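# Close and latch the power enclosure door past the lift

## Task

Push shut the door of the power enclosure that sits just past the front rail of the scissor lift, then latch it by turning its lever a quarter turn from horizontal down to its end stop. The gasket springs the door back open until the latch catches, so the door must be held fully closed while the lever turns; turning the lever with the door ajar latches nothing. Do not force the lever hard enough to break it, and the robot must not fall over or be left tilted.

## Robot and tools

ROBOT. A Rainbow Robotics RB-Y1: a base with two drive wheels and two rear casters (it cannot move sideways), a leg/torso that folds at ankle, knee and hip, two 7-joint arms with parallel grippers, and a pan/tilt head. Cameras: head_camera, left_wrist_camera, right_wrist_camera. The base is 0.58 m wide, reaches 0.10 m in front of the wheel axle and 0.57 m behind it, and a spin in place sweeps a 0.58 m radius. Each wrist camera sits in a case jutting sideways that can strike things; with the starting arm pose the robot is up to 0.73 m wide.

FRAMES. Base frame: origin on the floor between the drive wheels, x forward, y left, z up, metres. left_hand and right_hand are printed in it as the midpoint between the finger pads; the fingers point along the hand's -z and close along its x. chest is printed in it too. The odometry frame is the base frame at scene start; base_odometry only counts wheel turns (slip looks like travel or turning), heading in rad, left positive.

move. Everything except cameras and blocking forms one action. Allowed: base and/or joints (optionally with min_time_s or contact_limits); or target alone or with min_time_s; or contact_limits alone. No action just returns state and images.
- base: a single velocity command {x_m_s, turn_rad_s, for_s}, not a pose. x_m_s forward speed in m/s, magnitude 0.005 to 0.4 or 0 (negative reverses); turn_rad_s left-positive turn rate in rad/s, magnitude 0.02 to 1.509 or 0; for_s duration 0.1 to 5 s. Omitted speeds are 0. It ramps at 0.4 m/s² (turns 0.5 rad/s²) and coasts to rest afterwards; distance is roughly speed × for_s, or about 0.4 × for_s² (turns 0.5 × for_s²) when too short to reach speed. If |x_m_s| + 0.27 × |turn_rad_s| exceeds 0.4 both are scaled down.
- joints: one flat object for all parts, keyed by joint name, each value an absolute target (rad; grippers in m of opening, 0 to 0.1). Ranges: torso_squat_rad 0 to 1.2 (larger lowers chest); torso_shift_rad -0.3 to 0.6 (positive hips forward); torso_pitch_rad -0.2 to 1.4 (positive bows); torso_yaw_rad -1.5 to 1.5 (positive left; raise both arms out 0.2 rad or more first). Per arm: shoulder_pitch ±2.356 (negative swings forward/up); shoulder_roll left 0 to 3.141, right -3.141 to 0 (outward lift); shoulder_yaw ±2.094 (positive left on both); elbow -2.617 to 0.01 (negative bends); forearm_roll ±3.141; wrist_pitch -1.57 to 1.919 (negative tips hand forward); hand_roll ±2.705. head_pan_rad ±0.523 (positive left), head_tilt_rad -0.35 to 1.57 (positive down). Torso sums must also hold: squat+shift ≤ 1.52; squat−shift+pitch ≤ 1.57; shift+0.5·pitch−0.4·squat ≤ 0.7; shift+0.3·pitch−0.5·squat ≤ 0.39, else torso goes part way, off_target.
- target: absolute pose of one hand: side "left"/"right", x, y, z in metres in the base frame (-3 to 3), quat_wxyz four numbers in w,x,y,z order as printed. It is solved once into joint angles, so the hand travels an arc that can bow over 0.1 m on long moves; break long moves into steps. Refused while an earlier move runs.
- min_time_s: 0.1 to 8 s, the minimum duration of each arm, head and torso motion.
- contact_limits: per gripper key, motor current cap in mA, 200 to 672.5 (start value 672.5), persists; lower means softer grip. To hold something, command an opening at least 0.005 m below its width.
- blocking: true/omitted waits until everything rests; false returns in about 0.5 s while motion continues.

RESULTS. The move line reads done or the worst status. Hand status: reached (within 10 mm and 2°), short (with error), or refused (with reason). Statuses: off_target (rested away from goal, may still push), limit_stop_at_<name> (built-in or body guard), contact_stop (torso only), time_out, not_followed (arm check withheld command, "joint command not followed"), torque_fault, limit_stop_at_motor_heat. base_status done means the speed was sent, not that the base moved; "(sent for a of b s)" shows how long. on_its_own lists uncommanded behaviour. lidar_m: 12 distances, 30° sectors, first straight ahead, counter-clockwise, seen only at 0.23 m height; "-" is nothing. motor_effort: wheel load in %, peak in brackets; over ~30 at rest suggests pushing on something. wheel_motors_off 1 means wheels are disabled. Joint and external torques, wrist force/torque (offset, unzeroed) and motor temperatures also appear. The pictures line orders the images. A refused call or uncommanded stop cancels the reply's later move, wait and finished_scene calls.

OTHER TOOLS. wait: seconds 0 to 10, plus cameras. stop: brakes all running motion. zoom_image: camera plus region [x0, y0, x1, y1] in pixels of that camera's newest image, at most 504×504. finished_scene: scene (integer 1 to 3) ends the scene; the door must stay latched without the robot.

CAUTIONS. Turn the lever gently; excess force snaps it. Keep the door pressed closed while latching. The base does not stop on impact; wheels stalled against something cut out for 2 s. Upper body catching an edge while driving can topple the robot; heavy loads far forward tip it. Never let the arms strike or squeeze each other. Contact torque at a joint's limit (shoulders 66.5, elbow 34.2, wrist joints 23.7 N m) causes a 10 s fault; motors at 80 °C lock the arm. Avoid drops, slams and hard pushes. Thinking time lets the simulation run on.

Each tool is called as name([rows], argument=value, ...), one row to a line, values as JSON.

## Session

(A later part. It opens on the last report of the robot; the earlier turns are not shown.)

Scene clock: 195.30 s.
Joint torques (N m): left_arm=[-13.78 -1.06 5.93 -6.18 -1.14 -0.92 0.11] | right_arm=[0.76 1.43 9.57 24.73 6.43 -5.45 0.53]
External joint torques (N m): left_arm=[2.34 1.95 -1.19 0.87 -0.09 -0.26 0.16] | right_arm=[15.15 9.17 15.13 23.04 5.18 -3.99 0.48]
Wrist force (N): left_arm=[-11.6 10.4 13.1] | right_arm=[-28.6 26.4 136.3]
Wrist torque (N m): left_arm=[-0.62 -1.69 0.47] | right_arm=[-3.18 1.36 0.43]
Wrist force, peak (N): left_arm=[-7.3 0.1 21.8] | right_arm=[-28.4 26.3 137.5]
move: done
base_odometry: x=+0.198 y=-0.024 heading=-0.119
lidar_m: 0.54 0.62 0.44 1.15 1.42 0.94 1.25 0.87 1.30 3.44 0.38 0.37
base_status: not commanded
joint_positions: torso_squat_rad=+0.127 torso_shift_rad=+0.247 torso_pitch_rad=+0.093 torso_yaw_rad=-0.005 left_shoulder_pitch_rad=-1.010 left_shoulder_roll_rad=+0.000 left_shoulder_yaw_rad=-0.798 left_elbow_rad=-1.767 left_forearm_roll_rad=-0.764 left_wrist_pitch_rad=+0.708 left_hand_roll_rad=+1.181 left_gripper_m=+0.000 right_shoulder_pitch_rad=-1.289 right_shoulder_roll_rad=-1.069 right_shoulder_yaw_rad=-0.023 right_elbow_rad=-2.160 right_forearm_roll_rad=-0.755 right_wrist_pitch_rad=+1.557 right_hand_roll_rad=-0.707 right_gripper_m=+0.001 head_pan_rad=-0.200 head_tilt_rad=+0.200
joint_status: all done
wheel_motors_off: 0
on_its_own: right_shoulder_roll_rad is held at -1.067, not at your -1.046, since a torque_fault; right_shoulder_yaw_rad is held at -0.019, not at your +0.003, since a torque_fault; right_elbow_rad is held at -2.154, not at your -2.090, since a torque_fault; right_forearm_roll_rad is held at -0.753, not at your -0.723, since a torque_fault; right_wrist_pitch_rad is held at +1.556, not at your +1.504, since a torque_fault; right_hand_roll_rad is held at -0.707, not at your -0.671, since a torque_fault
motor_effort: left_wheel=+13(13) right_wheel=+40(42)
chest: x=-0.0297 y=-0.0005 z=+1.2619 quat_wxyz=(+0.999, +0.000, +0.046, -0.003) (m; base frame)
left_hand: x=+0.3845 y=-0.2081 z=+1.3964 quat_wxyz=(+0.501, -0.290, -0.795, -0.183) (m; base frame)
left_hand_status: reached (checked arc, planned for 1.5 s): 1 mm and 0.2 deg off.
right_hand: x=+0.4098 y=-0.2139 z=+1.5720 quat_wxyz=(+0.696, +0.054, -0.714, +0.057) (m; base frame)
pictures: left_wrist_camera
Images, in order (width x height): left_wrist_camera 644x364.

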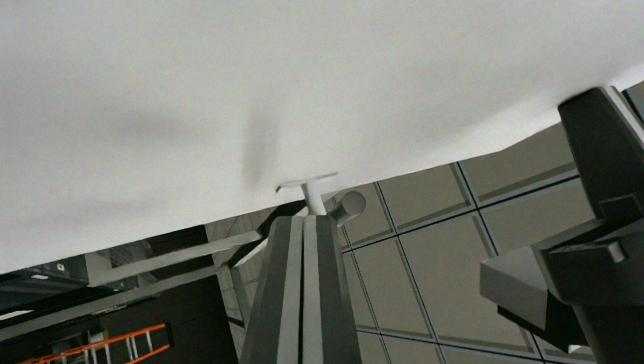

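move(target={"side":"left","x":0.35,"y":-0.185,"z":1.39,"quat_wxyz":[0.500,-0.290,-0.795,-0.182]}, min_time_s=1.5, cameras=["head_camera"])

move(target={"side":"left","x":0.345,"y":-0.17,"z":1.46,"quat_wxyz":[0.500,-0.290,-0.795,-0.182]}, min_time_s=1.5, cameras=["left_wrist_camera","head_camera"])

move(target={"side":"left","x":0.396,"y":-0.202,"z":1.455,"quat_wxyz":[0.500,-0.290,-0.795,-0.182]}, min_time_s=2, cameras=["left_wrist_camera","head_camera"])

Scene clock: 201.97 s.
Joint torques (N m): left_arm=[-12.59 -2.13 6.02 -7.05 -0.8 -0.69 -0.55] | right_arm=[0.97 1.56 9.52 24.62 6.42 -5.59 0.38]
External joint torques (N m): left_arm=[2.01 1.71 -0.83 -0.21 0.31 0.11 -0.5] | right_arm=[15.37 9.3 15.07 22.92 5.17 -4.14 0.33]
Wrist force (N): left_arm=[-11.0 10.5 13.0] | right_arm=[-28.0 26.1 135.9]
Wrist torque (N m): left_arm=[-0.61 -1.61 0.43] | right_arm=[-3.24 1.45 0.43]
Wrist force, peak (N): left_arm=[-11.7 11.2 12.9] | right_arm=[-28.5 26.4 137.0]
move: done
base_odometry: x=+0.198 y=-0.024 heading=-0.119
lidar_m: 0.54 0.63 0.44 1.15 1.42 0.95 1.25 0.87 1.30 3.44 0.38 0.37
base_status: not commanded
joint_positions: torso_squat_rad=+0.127 torso_shift_rad=+0.247 torso_pitch_rad=+0.093 torso_yaw_rad=-0.005 left_shoulder_pitch_rad=-0.913 left_shoulder_roll_rad=+0.042 left_shoulder_yaw_rad=-0.858 left_elbow_rad=-1.961 left_forearm_roll_rad=-0.753 left_wrist_pitch_rad=+0.795 left_hand_roll_rad=+1.102 left_gripper_m=+0.000 right_shoulder_pitch_rad=-1.289 right_shoulder_roll_rad=-1.069 right_shoulder_yaw_rad=-0.023 right_elbow_rad=-2.160 right_forearm_roll_rad=-0.755 right_wrist_pitch_rad=+1.557 right_hand_roll_rad=-0.707 right_gripper_m=+0.001 head_pan_rad=-0.200 head_tilt_rad=+0.200
joint_status: all done
wheel_motors_off: 0
on_its_own: right_shoulder_roll_rad is held at -1.067, not at your -1.046, since a torque_fault; right_shoulder_yaw_rad is held at -0.019, not at your +0.003, since a torque_fault; right_elbow_rad is held at -2.154, not at your -2.090, since a torque_fault; right_forearm_roll_rad is held at -0.753, not at your -0.723, since a torque_fault; right_wrist_pitch_rad is held at +1.556, not at your +1.504, since a torque_fault; right_hand_roll_rad is held at -0.707, not at your -0.671, since a torque_fault
motor_effort: left_wheel=+13(13) right_wheel=+39(41)
chest: x=-0.0297 y=-0.0005 z=+1.2619 quat_wxyz=(+0.999, +0.000, +0.047, -0.003) (m; base frame)
left_hand: x=+0.3501 y=-0.1854 z=+1.3904 quat_wxyz=(+0.500, -0.290, -0.795, -0.182) (m; base frame)
left_hand_status: reached (checked arc, planned for 1.5 s): 1 mm and 0.1 deg off.
right_hand: x=+0.4098 y=-0.2139 z=+1.5719 quat_wxyz=(+0.696, +0.054, -0.714, +0.057) (m; base frame)
pictures: head_camera
Images, in order (width x height): head_camera 896x504.

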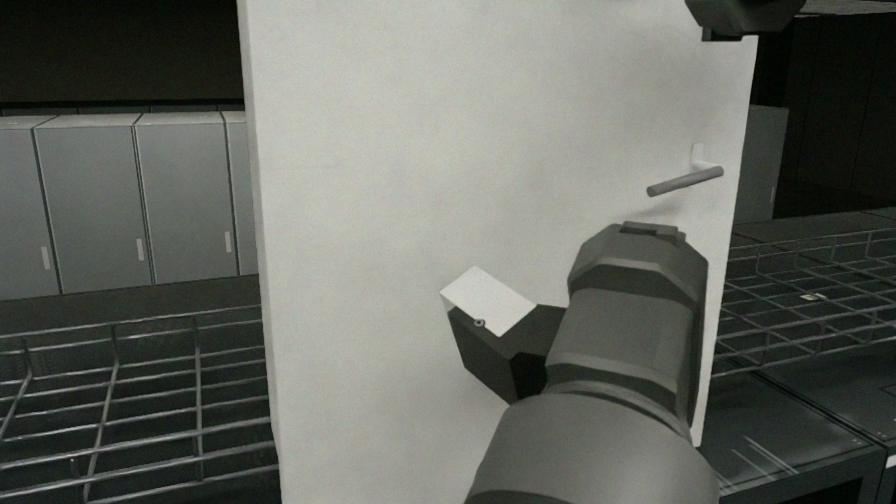

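Scene clock: 203.80 s.
Joint torques (N m): left_arm=[-16.85 0.3 8.19 -5.37 -0.92 -0.91 -0.52] | right_arm=[0.88 1.72 9.61 24.71 6.45 -5.68 0.34]
External joint torques (N m): left_arm=[-1.57 1.65 0.89 -0.41 0.23 0.14 -0.47] | right_arm=[15.27 9.46 15.16 23.02 5.19 -4.23 0.29]
Wrist force (N): left_arm=[-11.5 10.9 13.0] | right_arm=[-28.2 25.9 136.4]
Wrist torque (N m): left_arm=[-0.66 -1.70 0.47] | right_arm=[-3.19 1.43 0.43]
Wrist force, peak (N): left_arm=[-11.9 10.7 13.2] | right_arm=[-28.5 26.2 136.7]
move: done
base_odometry: x=+0.198 y=-0.024 heading=-0.119
lidar_m: 0.54 0.62 0.45 1.15 1.42 0.94 1.25 0.88 1.30 3.44 0.38 0.37
base_status: not commanded
joint_positions: torso_squat_rad=+0.127 torso_shift_rad=+0.247 torso_pitch_rad=+0.093 torso_yaw_rad=-0.005 left_shoulder_pitch_rad=-1.089 left_shoulder_roll_rad=+0.057 left_shoulder_yaw_rad=-0.725 left_elbow_rad=-2.051 left_forearm_roll_rad=-0.490 left_wrist_pitch_rad=+0.945 left_hand_roll_rad=+0.932 left_gripper_m=+0.000 right_shoulder_pitch_rad=-1.289 right_shoulder_roll_rad=-1.069 right_shoulder_yaw_rad=-0.023 right_elbow_rad=-2.160 right_forearm_roll_rad=-0.755 right_wrist_pitch_rad=+1.557 right_hand_roll_rad=-0.707 right_gripper_m=+0.001 head_pan_rad=-0.200 head_tilt_rad=+0.200
joint_status: all done
wheel_motors_off: 0
on_its_own: right_shoulder_roll_rad is held at -1.067, not at your -1.046, since a torque_fault; right_shoulder_yaw_rad is held at -0.019, not at your +0.003, since a torque_fault; right_elbow_rad is held at -2.154, not at your -2.090, since a torque_fault; right_forearm_roll_rad is held at -0.753, not at your -0.723, since a torque_fault; right_wrist_pitch_rad is held at +1.556, not at your +1.504, since a torque_fault; right_hand_roll_rad is held at -0.707, not at your -0.671, since a torque_fault
motor_effort: left_wheel=+13(13) right_wheel=+40(42)
chest: x=-0.0297 y=-0.0005 z=+1.2619 quat_wxyz=(+0.999, +0.000, +0.047, -0.003) (m; base frame)
left_hand: x=+0.3450 y=-0.1701 z=+1.4599 quat_wxyz=(+0.500, -0.290, -0.795, -0.182) (m; base frame)
left_hand_status: reached (checked arc, planned for 1.5 s): 0 mm and 0.0 deg off.
right_hand: x=+0.4098 y=-0.2139 z=+1.5719 quat_wxyz=(+0.696, +0.054, -0.714, +0.057) (m; base frame)
pictures: head_camera, left_wrist_camera
Images, in order (width x height): head_camera 896x504, left_wrist_camera 644x364.

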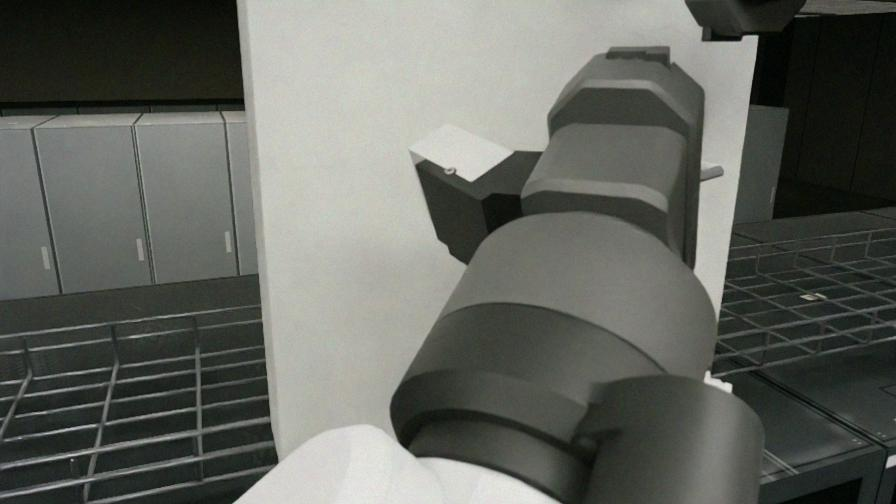

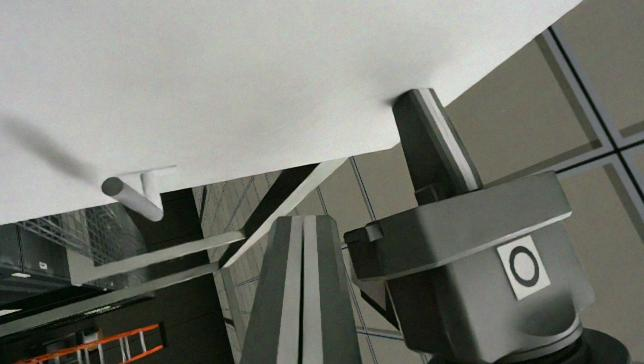

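Scene clock: 206.13 s.
Joint torques (N m): left_arm=[-17.88 0.54 11.34 -3.22 -1.2 -0.41 -0.02] | right_arm=[0.89 1.6 10.02 24.22 6.37 -5.77 0.4]
External joint torques (N m): left_arm=[-0.71 1.07 3.76 2.71 -0.15 0.46 0.03] | right_arm=[15.29 9.34 15.57 22.52 5.12 -4.32 0.35]
Wrist force (N): left_arm=[-10.6 4.2 19.5] | right_arm=[-27.6 26.5 131.6]
Wrist torque (N m): left_arm=[0.16 -1.55 0.43] | right_arm=[-3.10 1.35 0.43]
Wrist force, peak (N): left_arm=[-7.6 0.1 29.3] | right_arm=[-28.2 27.0 137.6]
move: done
base_odometry: x=+0.198 y=-0.024 heading=-0.119
lidar_m: 0.54 0.62 0.45 1.15 1.42 0.94 1.25 0.88 1.30 3.44 0.38 0.36
base_status: not commanded
joint_positions: torso_squat_rad=+0.127 torso_shift_rad=+0.247 torso_pitch_rad=+0.093 torso_yaw_rad=-0.005 left_shoulder_pitch_rad=-1.167 left_shoulder_roll_rad=+0.017 left_shoulder_yaw_rad=-0.685 left_elbow_rad=-1.763 left_forearm_roll_rad=-0.548 left_wrist_pitch_rad=+0.761 left_hand_roll_rad=+1.054 left_gripper_m=+0.000 right_shoulder_pitch_rad=-1.289 right_shoulder_roll_rad=-1.069 right_shoulder_yaw_rad=-0.023 right_elbow_rad=-2.160 right_forearm_roll_rad=-0.755 right_wrist_pitch_rad=+1.557 right_hand_roll_rad=-0.707 right_gripper_m=+0.001 head_pan_rad=-0.200 head_tilt_rad=+0.200
joint_status: all done
wheel_motors_off: 0
on_its_own: right_shoulder_roll_rad is held at -1.067, not at your -1.046, since a torque_fault; right_shoulder_yaw_rad is held at -0.019, not at your +0.003, since a torque_fault; right_elbow_rad is held at -2.154, not at your -2.090, since a torque_fault; right_forearm_roll_rad is held at -0.753, not at your -0.723, since a torque_fault; right_wrist_pitch_rad is held at +1.556, not at your +1.504, since a torque_fault; right_hand_roll_rad is held at -0.707, not at your -0.671, since a torque_fault
motor_effort: left_wheel=+13(14) right_wheel=+38(42)
chest: x=-0.0297 y=-0.0005 z=+1.2619 quat_wxyz=(+0.999, +0.000, +0.047, -0.003) (m; base frame)
left_hand: x=+0.3955 y=-0.2023 z=+1.4549 quat_wxyz=(+0.500, -0.290, -0.795, -0.183) (m; base frame)
left_hand_status: reached (checked arc, planned for 2.0 s): 1 mm and 0.1 deg off.
right_hand: x=+0.4099 y=-0.2139 z=+1.5719 quat_wxyz=(+0.696, +0.054, -0.714, +0.057) (m; base frame)
pictures: head_camera, left_wrist_camera
Images, in order (width x height): head_camera 896x504, left_wrist_camera 644x364.

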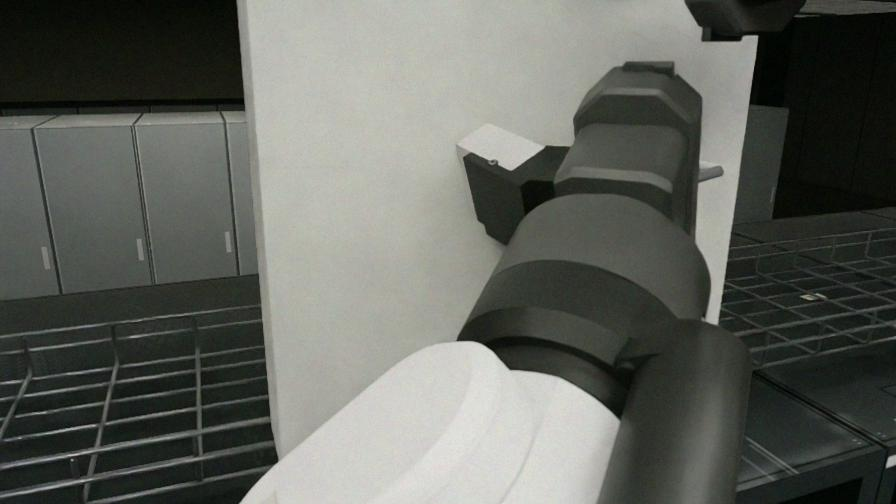

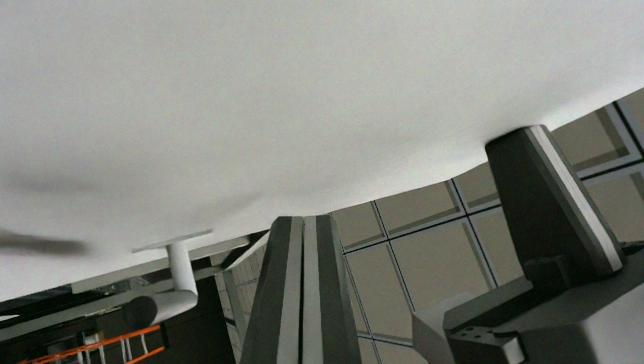

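move(target={"side":"left","x":0.389,"y":-0.203,"z":1.435,"quat_wxyz":[0.500,-0.290,-0.795,-0.182]}, min_time_s=1.5, cameras=["left_wrist_camera"])

move(target={"side":"left","x":0.389,"y":-0.204,"z":1.415,"quat_wxyz":[0.500,-0.290,-0.795,-0.182]}, min_time_s=1.5, cameras=["left_wrist_camera"])

move(target={"side":"left","x":0.390,"y":-0.206,"z":1.402,"quat_wxyz":[0.500,-0.290,-0.795,-0.182]}, min_time_s=1.5, cameras=["left_wrist_camera"])

Scene clock: 211.63 s.
Joint torques (N m): left_arm=[-14.4 -3.04 6.54 -6.77 -1.14 -0.85 0.06] | right_arm=[1.12 1.64 9.93 24.73 6.61 -5.59 0.45]
External joint torques (N m): left_arm=[2.28 -1.48 -0.81 -0.45 -0.09 -0.02 0.11] | right_arm=[15.51 9.38 15.48 23.04 5.36 -4.14 0.4]
Wrist force (N): left_arm=[-11.4 10.7 13.1] | right_arm=[-28.1 26.2 136.7]
Wrist torque (N m): left_arm=[-0.64 -1.62 0.42] | right_arm=[-3.18 1.45 0.45]
Wrist force, peak (N): left_arm=[-10.8 4.7 19.7] | right_arm=[-28.5 26.7 138.1]
move: done
base_odometry: x=+0.198 y=-0.024 heading=-0.119
lidar_m: 0.54 0.62 0.45 1.15 1.42 0.93 1.25 0.88 1.30 3.44 0.38 0.37
base_status: not commanded
joint_positions: torso_squat_rad=+0.127 torso_shift_rad=+0.247 torso_pitch_rad=+0.093 torso_yaw_rad=-0.005 left_shoulder_pitch_rad=-1.103 left_shoulder_roll_rad=+0.006 left_shoulder_yaw_rad=-0.723 left_elbow_rad=-1.784 left_forearm_roll_rad=-0.616 left_wrist_pitch_rad=+0.751 left_hand_roll_rad=+1.078 left_gripper_m=+0.000 right_shoulder_pitch_rad=-1.289 right_shoulder_roll_rad=-1.069 right_shoulder_yaw_rad=-0.023 right_elbow_rad=-2.160 right_forearm_roll_rad=-0.755 right_wrist_pitch_rad=+1.557 right_hand_roll_rad=-0.707 right_gripper_m=+0.001 head_pan_rad=-0.200 head_tilt_rad=+0.200
joint_status: all done
wheel_motors_off: 0
on_its_own: right_shoulder_roll_rad is held at -1.067, not at your -1.046, since a torque_fault; right_shoulder_yaw_rad is held at -0.019, not at your +0.003, since a torque_fault; right_elbow_rad is held at -2.154, not at your -2.090, since a torque_fault; right_forearm_roll_rad is held at -0.753, not at your -0.723, since a torque_fault; right_wrist_pitch_rad is held at +1.556, not at your +1.504, since a torque_fault; right_hand_roll_rad is held at -0.707, not at your -0.671, since a torque_fault
motor_effort: left_wheel=+13(13) right_wheel=+41(41)
chest: x=-0.0297 y=-0.0005 z=+1.2619 quat_wxyz=(+0.999, +0.000, +0.047, -0.003) (m; base frame)
left_hand: x=+0.3891 y=-0.2029 z=+1.4353 quat_wxyz=(+0.500, -0.290, -0.795, -0.182) (m; base frame)
left_hand_status: reached (checked arc, planned for 1.5 s): 0 mm and 0.0 deg off.
right_hand: x=+0.4098 y=-0.2139 z=+1.5720 quat_wxyz=(+0.696, +0.054, -0.714, +0.057) (m; base frame)
pictures: left_wrist_camera
Images, in order (width x height): left_wrist_camera 644x364.

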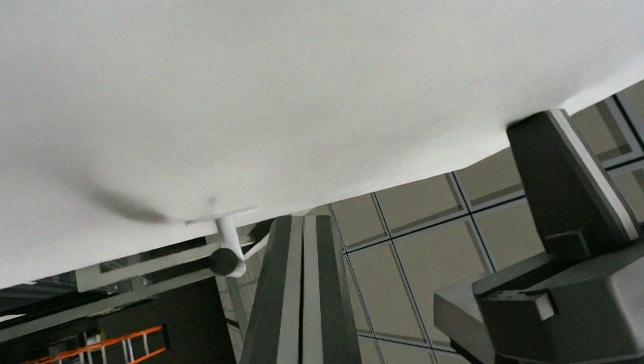

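Scene clock: 213.47 s.
Joint torques (N m): left_arm=[-4.12 -2.38 -2.47 2.64 2.77 1 0.34] | right_arm=[0.47 1.62 9.5 23.2 6.32 -6.52 0.24]
External joint torques (N m): left_arm=[12.32 -0.08 -9.63 9.35 3.8 1.78 0.39] | right_arm=[14.87 9.37 15.06 21.51 5.07 -5.07 0.19]
Wrist force (N): left_arm=[13.3 14.4 6.2] | right_arm=[-30.0 22.1 130.5]
Wrist torque (N m): left_arm=[-0.59 -2.25 0.25] | right_arm=[-3.27 1.38 0.44]
Wrist force, peak (N): left_arm=[13.9 15.0 6.4] | right_arm=[-28.6 26.5 137.1]
move: done
base_odometry: x=+0.198 y=-0.024 heading=-0.119
lidar_m: 0.54 0.63 0.45 1.15 1.42 0.94 1.25 0.87 1.30 3.44 0.39 0.37
base_status: not commanded
joint_positions: torso_squat_rad=+0.127 torso_shift_rad=+0.247 torso_pitch_rad=+0.093 torso_yaw_rad=-0.005 left_shoulder_pitch_rad=-1.053 left_shoulder_roll_rad=+0.001 left_shoulder_yaw_rad=-0.749 left_elbow_rad=-1.780 left_forearm_roll_rad=-0.677 left_wrist_pitch_rad=+0.720 left_hand_roll_rad=+1.111 left_gripper_m=+0.000 right_shoulder_pitch_rad=-1.289 right_shoulder_roll_rad=-1.069 right_shoulder_yaw_rad=-0.023 right_elbow_rad=-2.160 right_forearm_roll_rad=-0.755 right_wrist_pitch_rad=+1.557 right_hand_roll_rad=-0.707 right_gripper_m=+0.001 head_pan_rad=-0.200 head_tilt_rad=+0.200
joint_status: all done
wheel_motors_off: 0
on_its_own: right_shoulder_roll_rad is held at -1.067, not at your -1.046, since a torque_fault; right_shoulder_yaw_rad is held at -0.019, not at your +0.003, since a torque_fault; right_elbow_rad is held at -2.154, not at your -2.090, since a torque_fault; right_forearm_roll_rad is held at -0.753, not at your -0.723, since a torque_fault; right_wrist_pitch_rad is held at +1.556, not at your +1.504, since a torque_fault; right_hand_roll_rad is held at -0.707, not at your -0.671, since a torque_fault
motor_effort: left_wheel=+13(13) right_wheel=+39(41)
chest: x=-0.0297 y=-0.0005 z=+1.2619 quat_wxyz=(+0.999, +0.000, +0.046, -0.003) (m; base frame)
left_hand: x=+0.3878 y=-0.2042 z=+1.4183 quat_wxyz=(+0.499, -0.291, -0.796, -0.183) (m; base frame)
left_hand_status: reached (checked arc, planned for 1.5 s): 4 mm and 0.2 deg off.
right_hand: x=+0.4099 y=-0.2140 z=+1.5719 quat_wxyz=(+0.696, +0.054, -0.714, +0.057) (m; base frame)
pictures: left_wrist_camera
Images, in order (width x height): left_wrist_camera 644x364.

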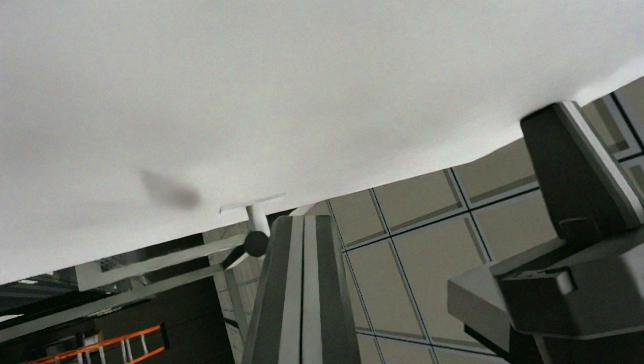

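Scene clock: 215.30 s.
Joint torques (N m): left_arm=[0.46 0.84 -1.62 7.11 3.45 2.73 0.05] | right_arm=[0.13 1.5 9.67 22.12 6.22 -6.56 0.43]
External joint torques (N m): left_arm=[16.79 3.56 -8.71 14.07 4.47 3.43 0.1] | right_arm=[14.52 9.25 15.22 20.43 4.97 -5.11 0.37]
Wrist force (N): left_arm=[20.7 8.2 8.7] | right_arm=[-29.0 21.9 122.8]
Wrist torque (N m): left_arm=[-0.63 -2.56 0.41] | right_arm=[-3.22 1.34 0.44]
Wrist force, peak (N): left_arm=[21.0 8.7 8.1] | right_arm=[-29.8 22.0 130.6]
move: done
base_odometry: x=+0.198 y=-0.024 heading=-0.119
lidar_m: 0.54 0.62 0.45 1.15 1.42 0.94 1.25 0.88 1.31 3.44 0.38 0.37
base_status: not commanded
joint_positions: torso_squat_rad=+0.127 torso_shift_rad=+0.247 torso_pitch_rad=+0.093 torso_yaw_rad=-0.005 left_shoulder_pitch_rad=-1.025 left_shoulder_roll_rad=-0.001 left_shoulder_yaw_rad=-0.771 left_elbow_rad=-1.764 left_forearm_roll_rad=-0.733 left_wrist_pitch_rad=+0.697 left_hand_roll_rad=+1.156 left_gripper_m=+0.000 right_shoulder_pitch_rad=-1.288 right_shoulder_roll_rad=-1.069 right_shoulder_yaw_rad=-0.023 right_elbow_rad=-2.159 right_forearm_roll_rad=-0.755 right_wrist_pitch_rad=+1.557 right_hand_roll_rad=-0.707 right_gripper_m=+0.001 head_pan_rad=-0.200 head_tilt_rad=+0.200
joint_status: all done
wheel_motors_off: 0
on_its_own: right_shoulder_roll_rad is held at -1.067, not at your -1.046, since a torque_fault; right_shoulder_yaw_rad is held at -0.019, not at your +0.003, since a torque_fault; right_elbow_rad is held at -2.154, not at your -2.090, since a torque_fault; right_forearm_roll_rad is held at -0.753, not at your -0.723, since a torque_fault; right_wrist_pitch_rad is held at +1.556, not at your +1.504, since a torque_fault; right_hand_roll_rad is held at -0.707, not at your -0.671, since a torque_fault
motor_effort: left_wheel=+13(14) right_wheel=+38(42)
chest: x=-0.0298 y=-0.0005 z=+1.2619 quat_wxyz=(+0.999, +0.000, +0.046, -0.003) (m; base frame)
left_hand: x=+0.3878 y=-0.2063 z=+1.4059 quat_wxyz=(+0.498, -0.292, -0.796, -0.184) (m; base frame)
left_hand_status: reached (checked arc, planned for 1.5 s): 4 mm and 0.4 deg off.
right_hand: x=+0.4099 y=-0.2140 z=+1.5719 quat_wxyz=(+0.696, +0.054, -0.714, +0.057) (m; base frame)
pictures: left_wrist_camera
Images, in order (width x height): left_wrist_camera 644x364.

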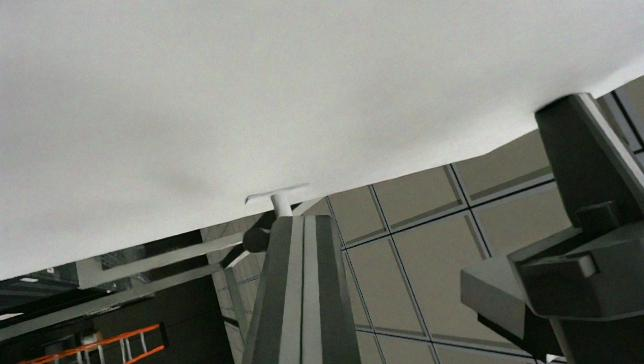

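move(target={"side":"left","x":0.391,"y":-0.211,"z":1.391,"quat_wxyz":[0.500,-0.290,-0.795,-0.182]}, min_time_s=1.5, cameras=["left_wrist_camera"])

move(target={"side":"left","x":0.393,"y":-0.219,"z":1.381,"quat_wxyz":[0.500,-0.290,-0.795,-0.182]}, min_time_s=1.5, cameras=["left_wrist_camera","head_camera"])

Scene clock: 219.37 s.
Joint torques (N m): left_arm=[-0.09 1.38 -0.28 8.7 3.71 2.61 0.11] | right_arm=[-1.79 1.54 9.76 20.96 5.84 -6.5 0.43]
External joint torques (N m): left_arm=[16.24 4.28 -7.46 15.8 4.76 3.21 0.16] | right_arm=[12.61 9.29 15.32 19.28 4.59 -5.05 0.38]
Wrist force (N): left_arm=[22.3 7.7 17.4] | right_arm=[-28.6 19.9 118.8]
Wrist torque (N m): left_arm=[-0.71 -2.55 0.42] | right_arm=[-3.24 1.29 0.46]
Wrist force, peak (N): left_arm=[22.3 7.9 17.8] | right_arm=[-28.9 22.2 123.3]
move: done
base_odometry: x=+0.198 y=-0.024 heading=-0.119
lidar_m: 0.54 0.63 0.44 1.15 1.42 0.94 1.25 0.87 1.31 3.44 0.38 0.37
base_status: not commanded
joint_positions: torso_squat_rad=+0.127 torso_shift_rad=+0.247 torso_pitch_rad=+0.093 torso_yaw_rad=-0.005 left_shoulder_pitch_rad=-1.019 left_shoulder_roll_rad=-0.001 left_shoulder_yaw_rad=-0.798 left_elbow_rad=-1.735 left_forearm_roll_rad=-0.790 left_wrist_pitch_rad=+0.688 left_hand_roll_rad=+1.218 left_gripper_m=+0.000 right_shoulder_pitch_rad=-1.288 right_shoulder_roll_rad=-1.069 right_shoulder_yaw_rad=-0.023 right_elbow_rad=-2.159 right_forearm_roll_rad=-0.754 right_wrist_pitch_rad=+1.557 right_hand_roll_rad=-0.707 right_gripper_m=+0.001 head_pan_rad=-0.200 head_tilt_rad=+0.200
joint_status: all done
wheel_motors_off: 0
on_its_own: right_shoulder_roll_rad is held at -1.067, not at your -1.046, since a torque_fault; right_shoulder_yaw_rad is held at -0.019, not at your +0.003, since a torque_fault; right_elbow_rad is held at -2.154, not at your -2.090, since a torque_fault; right_forearm_roll_rad is held at -0.753, not at your -0.723, since a torque_fault; right_wrist_pitch_rad is held at +1.556, not at your +1.504, since a torque_fault; right_hand_roll_rad is held at -0.707, not at your -0.671, since a torque_fault
motor_effort: left_wheel=+13(13) right_wheel=+40(42)
chest: x=-0.0298 y=-0.0004 z=+1.2619 quat_wxyz=(+0.999, +0.000, +0.046, -0.003) (m; base frame)
left_hand: x=+0.3885 y=-0.2110 z=+1.3949 quat_wxyz=(+0.497, -0.292, -0.796, -0.184) (m; base frame)
left_hand_status: reached (checked arc, planned for 1.5 s): 5 mm and 0.5 deg off.
right_hand: x=+0.4100 y=-0.2140 z=+1.5719 quat_wxyz=(+0.696, +0.054, -0.714, +0.057) (m; base frame)
pictures: left_wrist_camera
Images, in order (width x height): left_wrist_camera 644x364.

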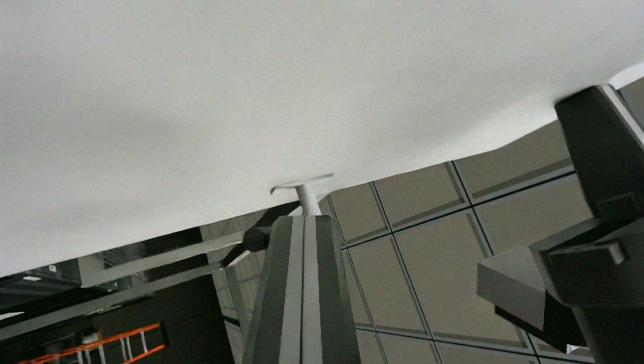

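Scene clock: 221.20 s.
Joint torques (N m): left_arm=[-5.53 3.58 1.98 9.19 3.75 2.39 0.01] | right_arm=[-2.09 1.29 9.11 19.6 5.12 -6.68 0.51]
External joint torques (N m): left_arm=[10.96 6.38 -5.5 16.31 4.84 2.82 0.06] | right_arm=[12.31 9.05 14.67 17.91 3.87 -5.23 0.46]
Wrist force (N): left_arm=[21.8 7.3 27.8] | right_arm=[-27.4 18.4 116.2]
Wrist torque (N m): left_arm=[-0.75 -2.50 0.47] | right_arm=[-3.35 1.26 0.50]
Wrist force, peak (N): left_arm=[24.7 3.3 28.3] | right_arm=[-28.5 19.2 120.1]
move: done
base_odometry: x=+0.198 y=-0.024 heading=-0.119
lidar_m: 0.54 0.63 0.45 1.15 1.42 0.94 1.26 0.88 1.30 3.44 0.38 0.37
base_status: not commanded
joint_positions: torso_squat_rad=+0.127 torso_shift_rad=+0.247 torso_pitch_rad=+0.093 torso_yaw_rad=-0.005 left_shoulder_pitch_rad=-1.038 left_shoulder_roll_rad=-0.002 left_shoulder_yaw_rad=-0.837 left_elbow_rad=-1.681 left_forearm_roll_rad=-0.862 left_wrist_pitch_rad=+0.697 left_hand_roll_rad=+1.320 left_gripper_m=+0.000 right_shoulder_pitch_rad=-1.288 right_shoulder_roll_rad=-1.069 right_shoulder_yaw_rad=-0.022 right_elbow_rad=-2.159 right_forearm_roll_rad=-0.754 right_wrist_pitch_rad=+1.557 right_hand_roll_rad=-0.707 right_gripper_m=+0.001 head_pan_rad=-0.200 head_tilt_rad=+0.200
joint_status: all done
wheel_motors_off: 0
on_its_own: right_shoulder_roll_rad is held at -1.067, not at your -1.046, since a torque_fault; right_shoulder_yaw_rad is held at -0.019, not at your +0.003, since a torque_fault; right_elbow_rad is held at -2.154, not at your -2.090, since a torque_fault; right_forearm_roll_rad is held at -0.753, not at your -0.723, since a torque_fault; right_wrist_pitch_rad is held at +1.556, not at your +1.504, since a torque_fault; right_hand_roll_rad is held at -0.707, not at your -0.671, since a torque_fault
motor_effort: left_wheel=+13(13) right_wheel=+39(41)
chest: x=-0.0299 y=-0.0003 z=+1.2620 quat_wxyz=(+0.999, +0.000, +0.046, -0.003) (m; base frame)
left_hand: x=+0.3909 y=-0.2193 z=+1.3843 quat_wxyz=(+0.497, -0.292, -0.796, -0.182) (m; base frame)
left_hand_status: reached (checked arc, planned for 1.5 s): 4 mm and 0.4 deg off.
right_hand: x=+0.4101 y=-0.2140 z=+1.5718 quat_wxyz=(+0.696, +0.054, -0.714, +0.057) (m; base frame)
pictures: head_camera, left_wrist_camera
Images, in order (width x height): head_camera 896x504, left_wrist_camera 644x364.

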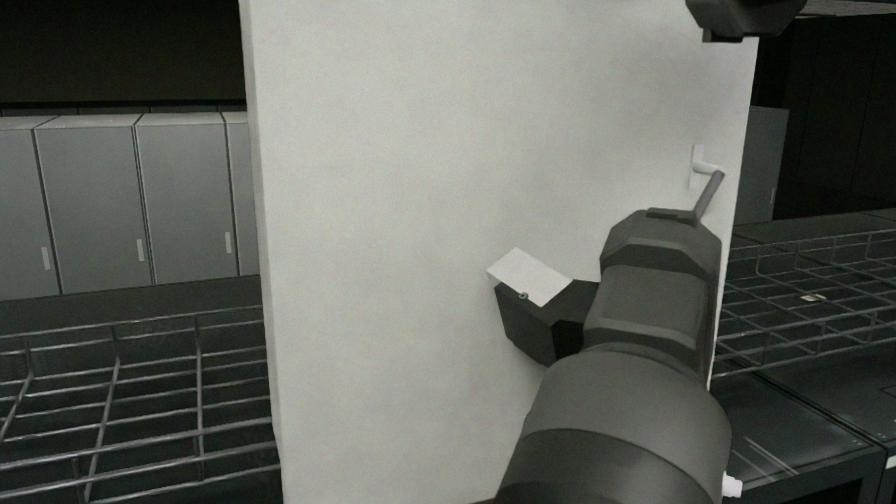

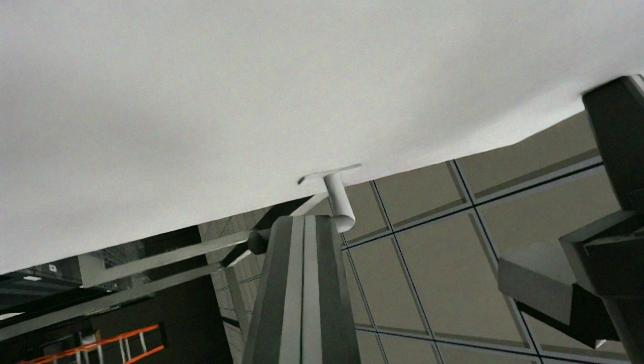

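move(target={"side":"left","x":0.395,"y":-0.230,"z":1.381,"quat_wxyz":[0.500,-0.290,-0.795,-0.182]}, min_time_s=1.5, cameras=["head_camera"])

move(target={"side":"left","x":0.396,"y":-0.239,"z":1.381,"quat_wxyz":[0.500,-0.290,-0.795,-0.182]}, min_time_s=1.5, cameras=["left_wrist_camera","head_camera"])

Scene clock: 225.50 s.
Joint torques (N m): left_arm=[-15.79 3 10.69 5.44 1.51 1.23 -0.03] | right_arm=[-2.65 2.02 9.05 18.98 4.1 -6.94 0.35]
External joint torques (N m): left_arm=[1.03 5.15 2.72 12.28 2.67 1.52 0.01] | right_arm=[11.75 9.78 14.61 17.3 2.85 -5.49 0.3]
Wrist force (N): left_arm=[7.3 7.9 56.5] | right_arm=[-26.2 15.4 114.9]
Wrist torque (N m): left_arm=[-0.78 -1.94 0.48] | right_arm=[-3.38 1.21 0.49]
Wrist force, peak (N): left_arm=[6.3 8.0 59.8] | right_arm=[-27.5 17.9 116.9]
move: done
base_odometry: x=+0.198 y=-0.024 heading=-0.119
lidar_m: 0.54 0.63 0.45 1.15 1.42 0.94 1.25 0.87 1.30 3.44 0.39 0.37
base_status: not commanded
joint_positions: torso_squat_rad=+0.127 torso_shift_rad=+0.247 torso_pitch_rad=+0.093 torso_yaw_rad=-0.005 left_shoulder_pitch_rad=-1.097 left_shoulder_roll_rad=-0.001 left_shoulder_yaw_rad=-0.872 left_elbow_rad=-1.624 left_forearm_roll_rad=-0.881 left_wrist_pitch_rad=+0.729 left_hand_roll_rad=+1.398 left_gripper_m=+0.000 right_shoulder_pitch_rad=-1.288 right_shoulder_roll_rad=-1.070 right_shoulder_yaw_rad=-0.022 right_elbow_rad=-2.159 right_forearm_roll_rad=-0.754 right_wrist_pitch_rad=+1.557 right_hand_roll_rad=-0.707 right_gripper_m=+0.001 head_pan_rad=-0.200 head_tilt_rad=+0.200
joint_status: all done
wheel_motors_off: 0
on_its_own: right_shoulder_roll_rad is held at -1.067, not at your -1.046, since a torque_fault; right_shoulder_yaw_rad is held at -0.019, not at your +0.003, since a torque_fault; right_elbow_rad is held at -2.154, not at your -2.090, since a torque_fault; right_forearm_roll_rad is held at -0.753, not at your -0.723, since a torque_fault; right_wrist_pitch_rad is held at +1.556, not at your +1.504, since a torque_fault; right_hand_roll_rad is held at -0.707, not at your -0.671, since a torque_fault
motor_effort: left_wheel=+13(13) right_wheel=+39(41)
chest: x=-0.0299 y=-0.0002 z=+1.2620 quat_wxyz=(+0.999, +0.000, +0.046, -0.003) (m; base frame)
left_hand: x=+0.3933 y=-0.2305 z=+1.3822 quat_wxyz=(+0.499, -0.292, -0.795, -0.183) (m; base frame)
left_hand_status: reached (checked arc, planned for 1.5 s): 2 mm and 0.3 deg off.
right_hand: x=+0.4101 y=-0.2140 z=+1.5718 quat_wxyz=(+0.696, +0.054, -0.714, +0.057) (m; base frame)
pictures: head_camera
Images, in order (width x height): head_camera 896x504.

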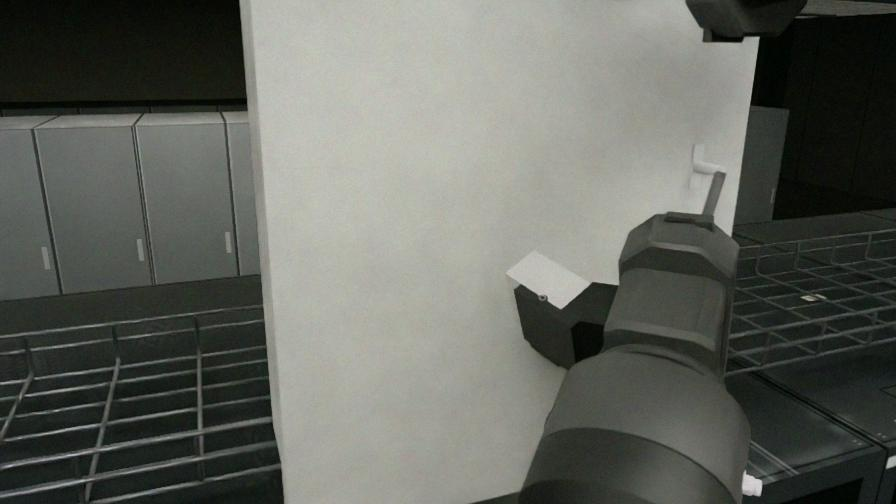

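Scene clock: 227.33 s.
Joint torques (N m): left_arm=[-18.83 2.84 12 3.12 0.62 0.55 0.05] | right_arm=[-2.22 2.55 8.82 19.46 4.36 -7 0.29]
External joint torques (N m): left_arm=[-1.78 4.37 3.61 9.63 1.84 0.73 0.1] | right_arm=[12.18 10.31 14.38 17.78 3.1 -5.54 0.24]
Wrist force (N): left_arm=[2.7 9.3 57.3] | right_arm=[-26.0 16.1 117.7]
Wrist torque (N m): left_arm=[-0.76 -1.61 0.48] | right_arm=[-3.34 1.21 0.53]
Wrist force, peak (N): left_arm=[-0.6 9.5 60.4] | right_arm=[-25.5 16.4 119.8]
move: done
base_odometry: x=+0.198 y=-0.024 heading=-0.119
lidar_m: 0.55 0.62 0.45 1.15 1.42 0.94 1.25 0.88 1.30 3.44 0.39 0.37
base_status: not commanded
joint_positions: torso_squat_rad=+0.127 torso_shift_rad=+0.247 torso_pitch_rad=+0.093 torso_yaw_rad=-0.005 left_shoulder_pitch_rad=-1.150 left_shoulder_roll_rad=-0.001 left_shoulder_yaw_rad=-0.904 left_elbow_rad=-1.578 left_forearm_roll_rad=-0.889 left_wrist_pitch_rad=+0.760 left_hand_roll_rad=+1.461 left_gripper_m=+0.000 right_shoulder_pitch_rad=-1.288 right_shoulder_roll_rad=-1.070 right_shoulder_yaw_rad=-0.022 right_elbow_rad=-2.159 right_forearm_roll_rad=-0.754 right_wrist_pitch_rad=+1.557 right_hand_roll_rad=-0.707 right_gripper_m=+0.001 head_pan_rad=-0.200 head_tilt_rad=+0.200
joint_status: all done
wheel_motors_off: 0
on_its_own: right_shoulder_roll_rad is held at -1.067, not at your -1.046, since a torque_fault; right_shoulder_yaw_rad is held at -0.019, not at your +0.003, since a torque_fault; right_elbow_rad is held at -2.154, not at your -2.090, since a torque_fault; right_forearm_roll_rad is held at -0.753, not at your -0.723, since a torque_fault; right_wrist_pitch_rad is held at +1.556, not at your +1.504, since a torque_fault; right_hand_roll_rad is held at -0.707, not at your -0.671, since a torque_fault
motor_effort: left_wheel=+13(14) right_wheel=+40(42)
chest: x=-0.0299 y=-0.0002 z=+1.2620 quat_wxyz=(+0.999, +0.000, +0.046, -0.003) (m; base frame)
left_hand: x=+0.3946 y=-0.2396 z=+1.3815 quat_wxyz=(+0.499, -0.292, -0.795, -0.183) (m; base frame)
left_hand_status: reached (checked arc, planned for 1.5 s): 2 mm and 0.2 deg off.
right_hand: x=+0.4102 y=-0.2140 z=+1.5718 quat_wxyz=(+0.696, +0.054, -0.714, +0.057) (m; base frame)
pictures: head_camera, left_wrist_camera
Images, in order (width x height): head_camera 896x504, left_wrist_camera 644x364.

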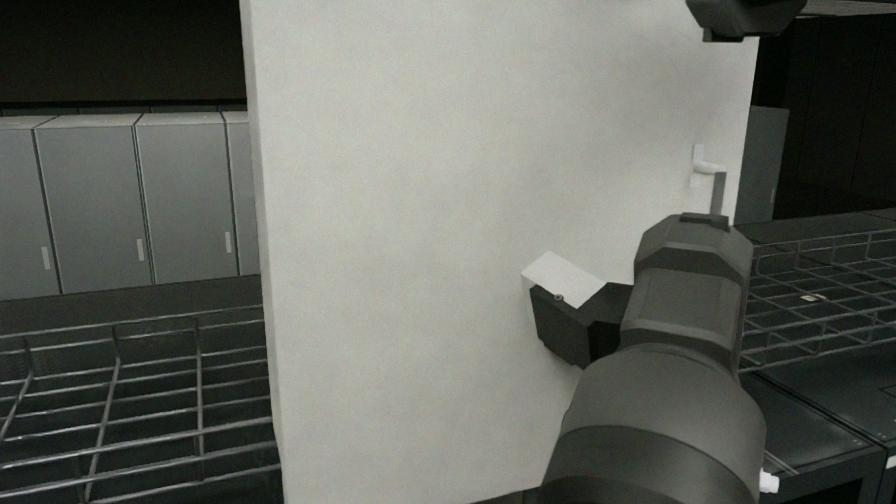

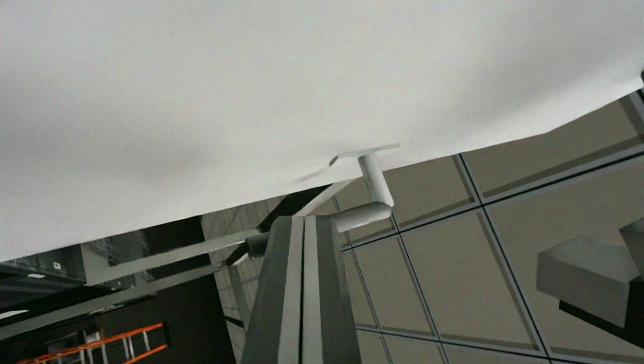

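Nearly vertical. Go until the stop.

move(target={"side":"left","x":0.396,"y":-0.248,"z":1.381,"quat_wxyz":[0.500,-0.290,-0.795,-0.182]}, min_time_s=1.5, cameras=["head_camera"])

Scene clock: 230.53 s.
Joint torques (N m): left_arm=[-33.15 -5.17 13.25 8.94 3.48 -6.64 0.29] | right_arm=[-9.05 9.48 10.65 10.42 -1.32 -11.47 0.1]
External joint torques (N m): left_arm=[-15.87 -4.3 4.48 15.05 4.75 -6.56 0.34] | right_arm=[5.34 17.29 16.23 8.74 -2.57 -10.02 0.05]
Wrist force (N): left_arm=[19.2 39.5 154.9] | right_arm=[-26.0 -12.1 102.7]
Wrist torque (N m): left_arm=[0.09 -1.37 0.28] | right_arm=[-3.73 1.18 0.84]
Wrist force, peak (N): left_arm=[19.0 39.8 155.3] | right_arm=[-26.0 16.4 118.3]
move: done
base_odometry: x=+0.198 y=-0.024 heading=-0.119
lidar_m: 0.54 0.63 0.44 1.15 1.42 0.94 1.25 0.87 1.30 3.44 0.38 0.36
base_status: not commanded
joint_positions: torso_squat_rad=+0.127 torso_shift_rad=+0.246 torso_pitch_rad=+0.093 torso_yaw_rad=-0.005 left_shoulder_pitch_rad=-1.203 left_shoulder_roll_rad=+0.001 left_shoulder_yaw_rad=-0.940 left_elbow_rad=-1.537 left_forearm_roll_rad=-0.891 left_wrist_pitch_rad=+0.797 left_hand_roll_rad=+1.522 left_gripper_m=+0.000 right_shoulder_pitch_rad=-1.286 right_shoulder_roll_rad=-1.071 right_shoulder_yaw_rad=-0.023 right_elbow_rad=-2.156 right_forearm_roll_rad=-0.753 right_wrist_pitch_rad=+1.559 right_hand_roll_rad=-0.707 right_gripper_m=+0.001 head_pan_rad=-0.200 head_tilt_rad=+0.200
joint_status: all done
wheel_motors_off: 0
on_its_own: right_shoulder_roll_rad is held at -1.067, not at your -1.046, since a torque_fault; right_shoulder_yaw_rad is held at -0.019, not at your +0.003, since a torque_fault; right_elbow_rad is held at -2.154, not at your -2.090, since a torque_fault; right_forearm_roll_rad is held at -0.753, not at your -0.723, since a torque_fault; right_wrist_pitch_rad is held at +1.556, not at your +1.504, since a torque_fault; right_hand_roll_rad is held at -0.707, not at your -0.671, since a torque_fault
motor_effort: left_wheel=+24(24) right_wheel=+39(41)
chest: x=-0.0301 y=+0.0008 z=+1.2620 quat_wxyz=(+0.999, +0.000, +0.046, -0.002) (m; base frame)
left_hand: x=+0.3957 y=-0.2458 z=+1.3807 quat_wxyz=(+0.500, -0.290, -0.795, -0.181) (m; base frame)
left_hand_status: reached (checked arc, planned for 1.5 s): 2 mm and 0.1 deg off.
right_hand: x=+0.4107 y=-0.2141 z=+1.5719 quat_wxyz=(+0.697, +0.052, -0.713, +0.055) (m; base frame)
pictures: head_camera
Images, in order (width x height): head_camera 896x504.

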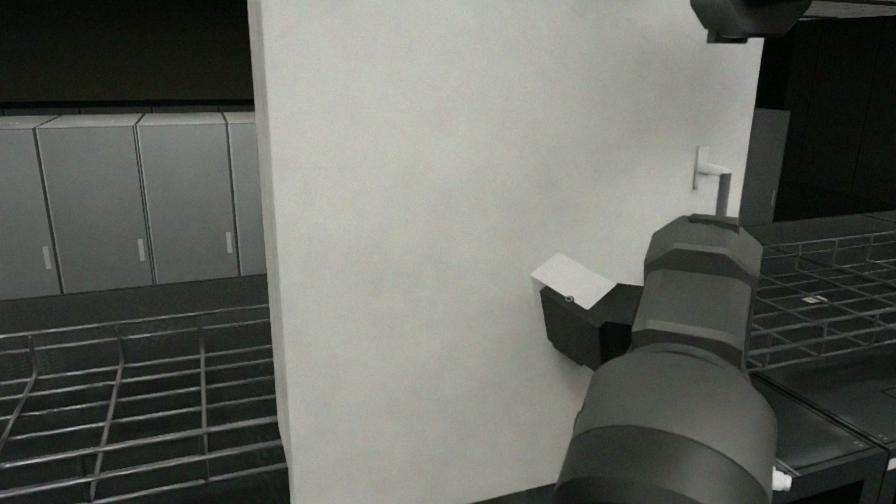

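move(target={"side":"left","x":0.390,"y":-0.228,"z":1.381,"quat_wxyz":[0.500,-0.290,-0.795,-0.182]}, min_time_s=1.5, cameras=["head_camera"])

move(target={"side":"left","x":0.33,"y":-0.15,"z":1.385,"quat_wxyz":[0.500,-0.290,-0.795,-0.182]}, min_time_s=2, cameras=["head_camera"])

zoom_image(camera="head_camera", region=[600, 80, 800, 280])

Scene clock: 236.80 s.
Joint torques (N m): left_arm=[-14.98 0.63 8.12 -6.54 -0.94 -0.06 -0.58] | right_arm=[2.05 3.14 10.07 25.16 6.58 -5.06 0.08]
External joint torques (N m): left_arm=[2.09 1.56 -0.84 -0.52 0.36 0.1 -0.53] | right_arm=[16.44 10.88 15.62 23.46 5.32 -3.61 0.03]
Wrist force (N): left_arm=[-9.3 9.3 13.5] | right_arm=[-26.3 28.6 135.1]
Wrist torque (N m): left_arm=[-0.47 -1.38 0.46] | right_arm=[-3.13 1.32 0.43]
Wrist force, peak (N): left_arm=[19.2 39.6 155.1] | right_arm=[-26.1 31.1 137.3]
move: done
base_odometry: x=+0.198 y=-0.024 heading=-0.119
lidar_m: 0.54 0.62 0.44 1.15 1.42 0.94 1.25 0.87 1.30 3.45 0.38 0.37
base_status: not commanded
joint_positions: torso_squat_rad=+0.127 torso_shift_rad=+0.247 torso_pitch_rad=+0.093 torso_yaw_rad=-0.005 left_shoulder_pitch_rad=-1.165 left_shoulder_roll_rad=+0.055 left_shoulder_yaw_rad=-0.945 left_elbow_rad=-1.641 left_forearm_roll_rad=-0.855 left_wrist_pitch_rad=+0.815 left_hand_roll_rad=+1.473 left_gripper_m=+0.000 right_shoulder_pitch_rad=-1.289 right_shoulder_roll_rad=-1.070 right_shoulder_yaw_rad=-0.023 right_elbow_rad=-2.160 right_forearm_roll_rad=-0.755 right_wrist_pitch_rad=+1.557 right_hand_roll_rad=-0.707 right_gripper_m=+0.001 head_pan_rad=-0.200 head_tilt_rad=+0.200
joint_status: all done
wheel_motors_off: 0
on_its_own: right_shoulder_roll_rad is held at -1.067, not at your -1.046, since a torque_fault; right_shoulder_yaw_rad is held at -0.019, not at your +0.003, since a torque_fault; right_elbow_rad is held at -2.154, not at your -2.090, since a torque_fault; right_forearm_roll_rad is held at -0.753, not at your -0.723, since a torque_fault; right_wrist_pitch_rad is held at +1.556, not at your +1.504, since a torque_fault; right_hand_roll_rad is held at -0.707, not at your -0.671, since a torque_fault
motor_effort: left_wheel=+17(24) right_wheel=+39(42)
chest: x=-0.0297 y=-0.0005 z=+1.2619 quat_wxyz=(+0.999, +0.000, +0.047, -0.003) (m; base frame)
left_hand: x=+0.3902 y=-0.2298 z=+1.3808 quat_wxyz=(+0.500, -0.290, -0.795, -0.183) (m; base frame)
left_hand_status: reached (checked arc, planned for 1.5 s): 2 mm and 0.1 deg off.
right_hand: x=+0.4097 y=-0.2138 z=+1.5722 quat_wxyz=(+0.696, +0.054, -0.714, +0.058) (m; base frame)
pictures: head_camera
Images, in order (width x height): head_camera 896x504.

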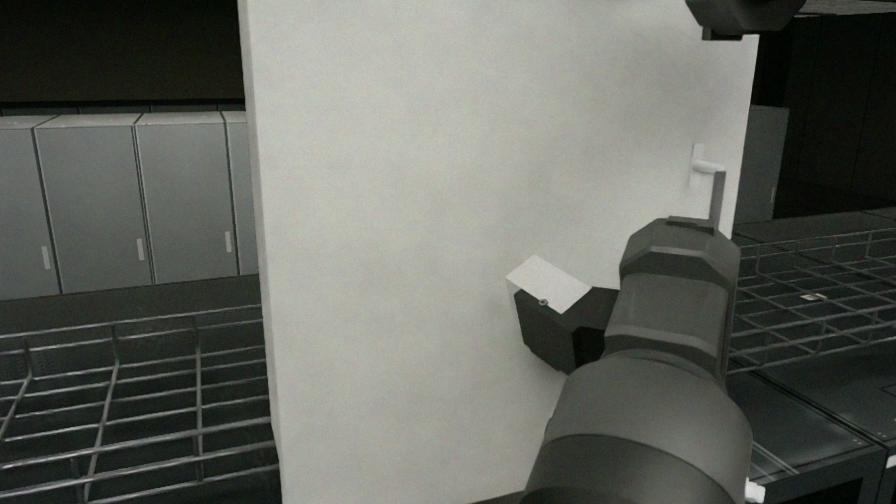

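Scene clock: 237.10 s.
Joint torques (N m): left_arm=[-14.73 0.65 8.25 -6.63 -1.02 -0.11 -0.58] | right_arm=[2.12 3.28 10.28 25.05 6.49 -5.07 0.05]
External joint torques (N m): left_arm=[2.35 1.58 -0.71 -0.61 0.28 0.05 -0.53] | right_arm=[16.5 11.02 15.83 23.36 5.24 -3.62 0]
Wrist force (N): left_arm=[-9.1 9.2 13.4] | right_arm=[-25.8 28.3 134.7]
Wrist torque (N m): left_arm=[-0.46 -1.37 0.47] | right_arm=[-3.09 1.37 0.41]
Wrist force, peak (N): left_arm=[-9.2 9.3 13.7] | right_arm=[-26.3 28.6 135.1]
move: refused
base_odometry: x=+0.198 y=-0.024 heading=-0.119
lidar_m: 0.54 0.62 0.45 1.15 1.42 0.94 1.25 0.88 1.30 3.44 0.38 0.37
base_status: not commanded
joint_positions: torso_squat_rad=+0.127 torso_shift_rad=+0.247 torso_pitch_rad=+0.093 torso_yaw_rad=-0.005 left_shoulder_pitch_rad=-1.165 left_shoulder_roll_rad=+0.055 left_shoulder_yaw_rad=-0.945 left_elbow_rad=-1.641 left_forearm_roll_rad=-0.855 left_wrist_pitch_rad=+0.815 left_hand_roll_rad=+1.473 left_gripper_m=+0.000 right_shoulder_pitch_rad=-1.289 right_shoulder_roll_rad=-1.070 right_shoulder_yaw_rad=-0.023 right_elbow_rad=-2.160 right_forearm_roll_rad=-0.755 right_wrist_pitch_rad=+1.557 right_hand_roll_rad=-0.707 right_gripper_m=+0.001 head_pan_rad=-0.200 head_tilt_rad=+0.200
joint_status: not commanded
wheel_motors_off: 0
on_its_own: right_shoulder_roll_rad is held at -1.067, not at your -1.046, since a torque_fault; right_shoulder_yaw_rad is held at -0.019, not at your +0.003, since a torque_fault; right_elbow_rad is held at -2.154, not at your -2.090, since a torque_fault; right_forearm_roll_rad is held at -0.753, not at your -0.723, since a torque_fault; right_wrist_pitch_rad is held at +1.556, not at your +1.504, since a torque_fault; right_hand_roll_rad is held at -0.707, not at your -0.671, since a torque_fault
motor_effort: left_wheel=+18(18) right_wheel=+39(41)
chest: x=-0.0297 y=-0.0005 z=+1.2619 quat_wxyz=(+0.999, +0.000, +0.047, -0.003) (m; base frame)
left_hand: x=+0.3902 y=-0.2298 z=+1.3808 quat_wxyz=(+0.500, -0.290, -0.795, -0.183) (m; base frame)
left_hand_status: refused: the posture found for that pose stands 16 mm from the torso (limit 20 mm). Nothing moved. The solve starts from where the arm stands: from another posture it may find a clear one.
right_hand: x=+0.4097 y=-0.2138 z=+1.5722 quat_wxyz=(+0.696, +0.054, -0.714, +0.058) (m; base frame)
pictures: head_camera
Images, in order (width x height): head_camera 896x504.

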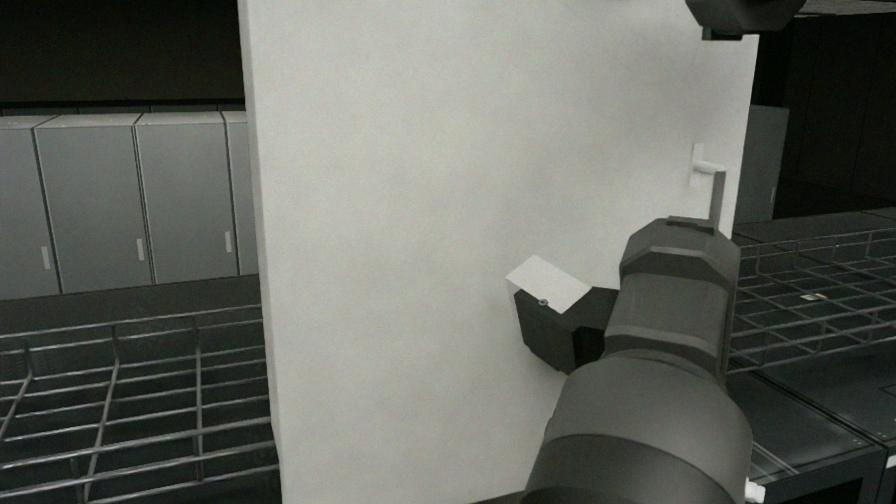

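Scaled by 2.520.

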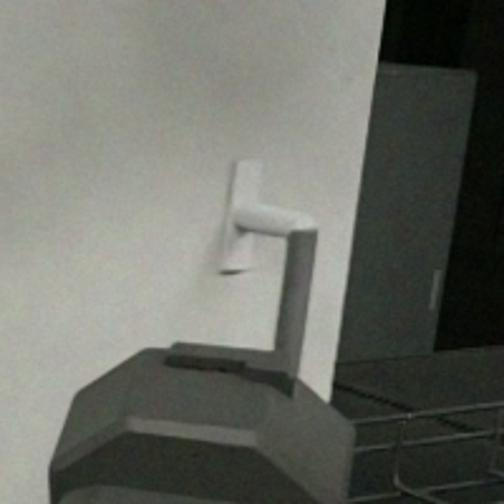

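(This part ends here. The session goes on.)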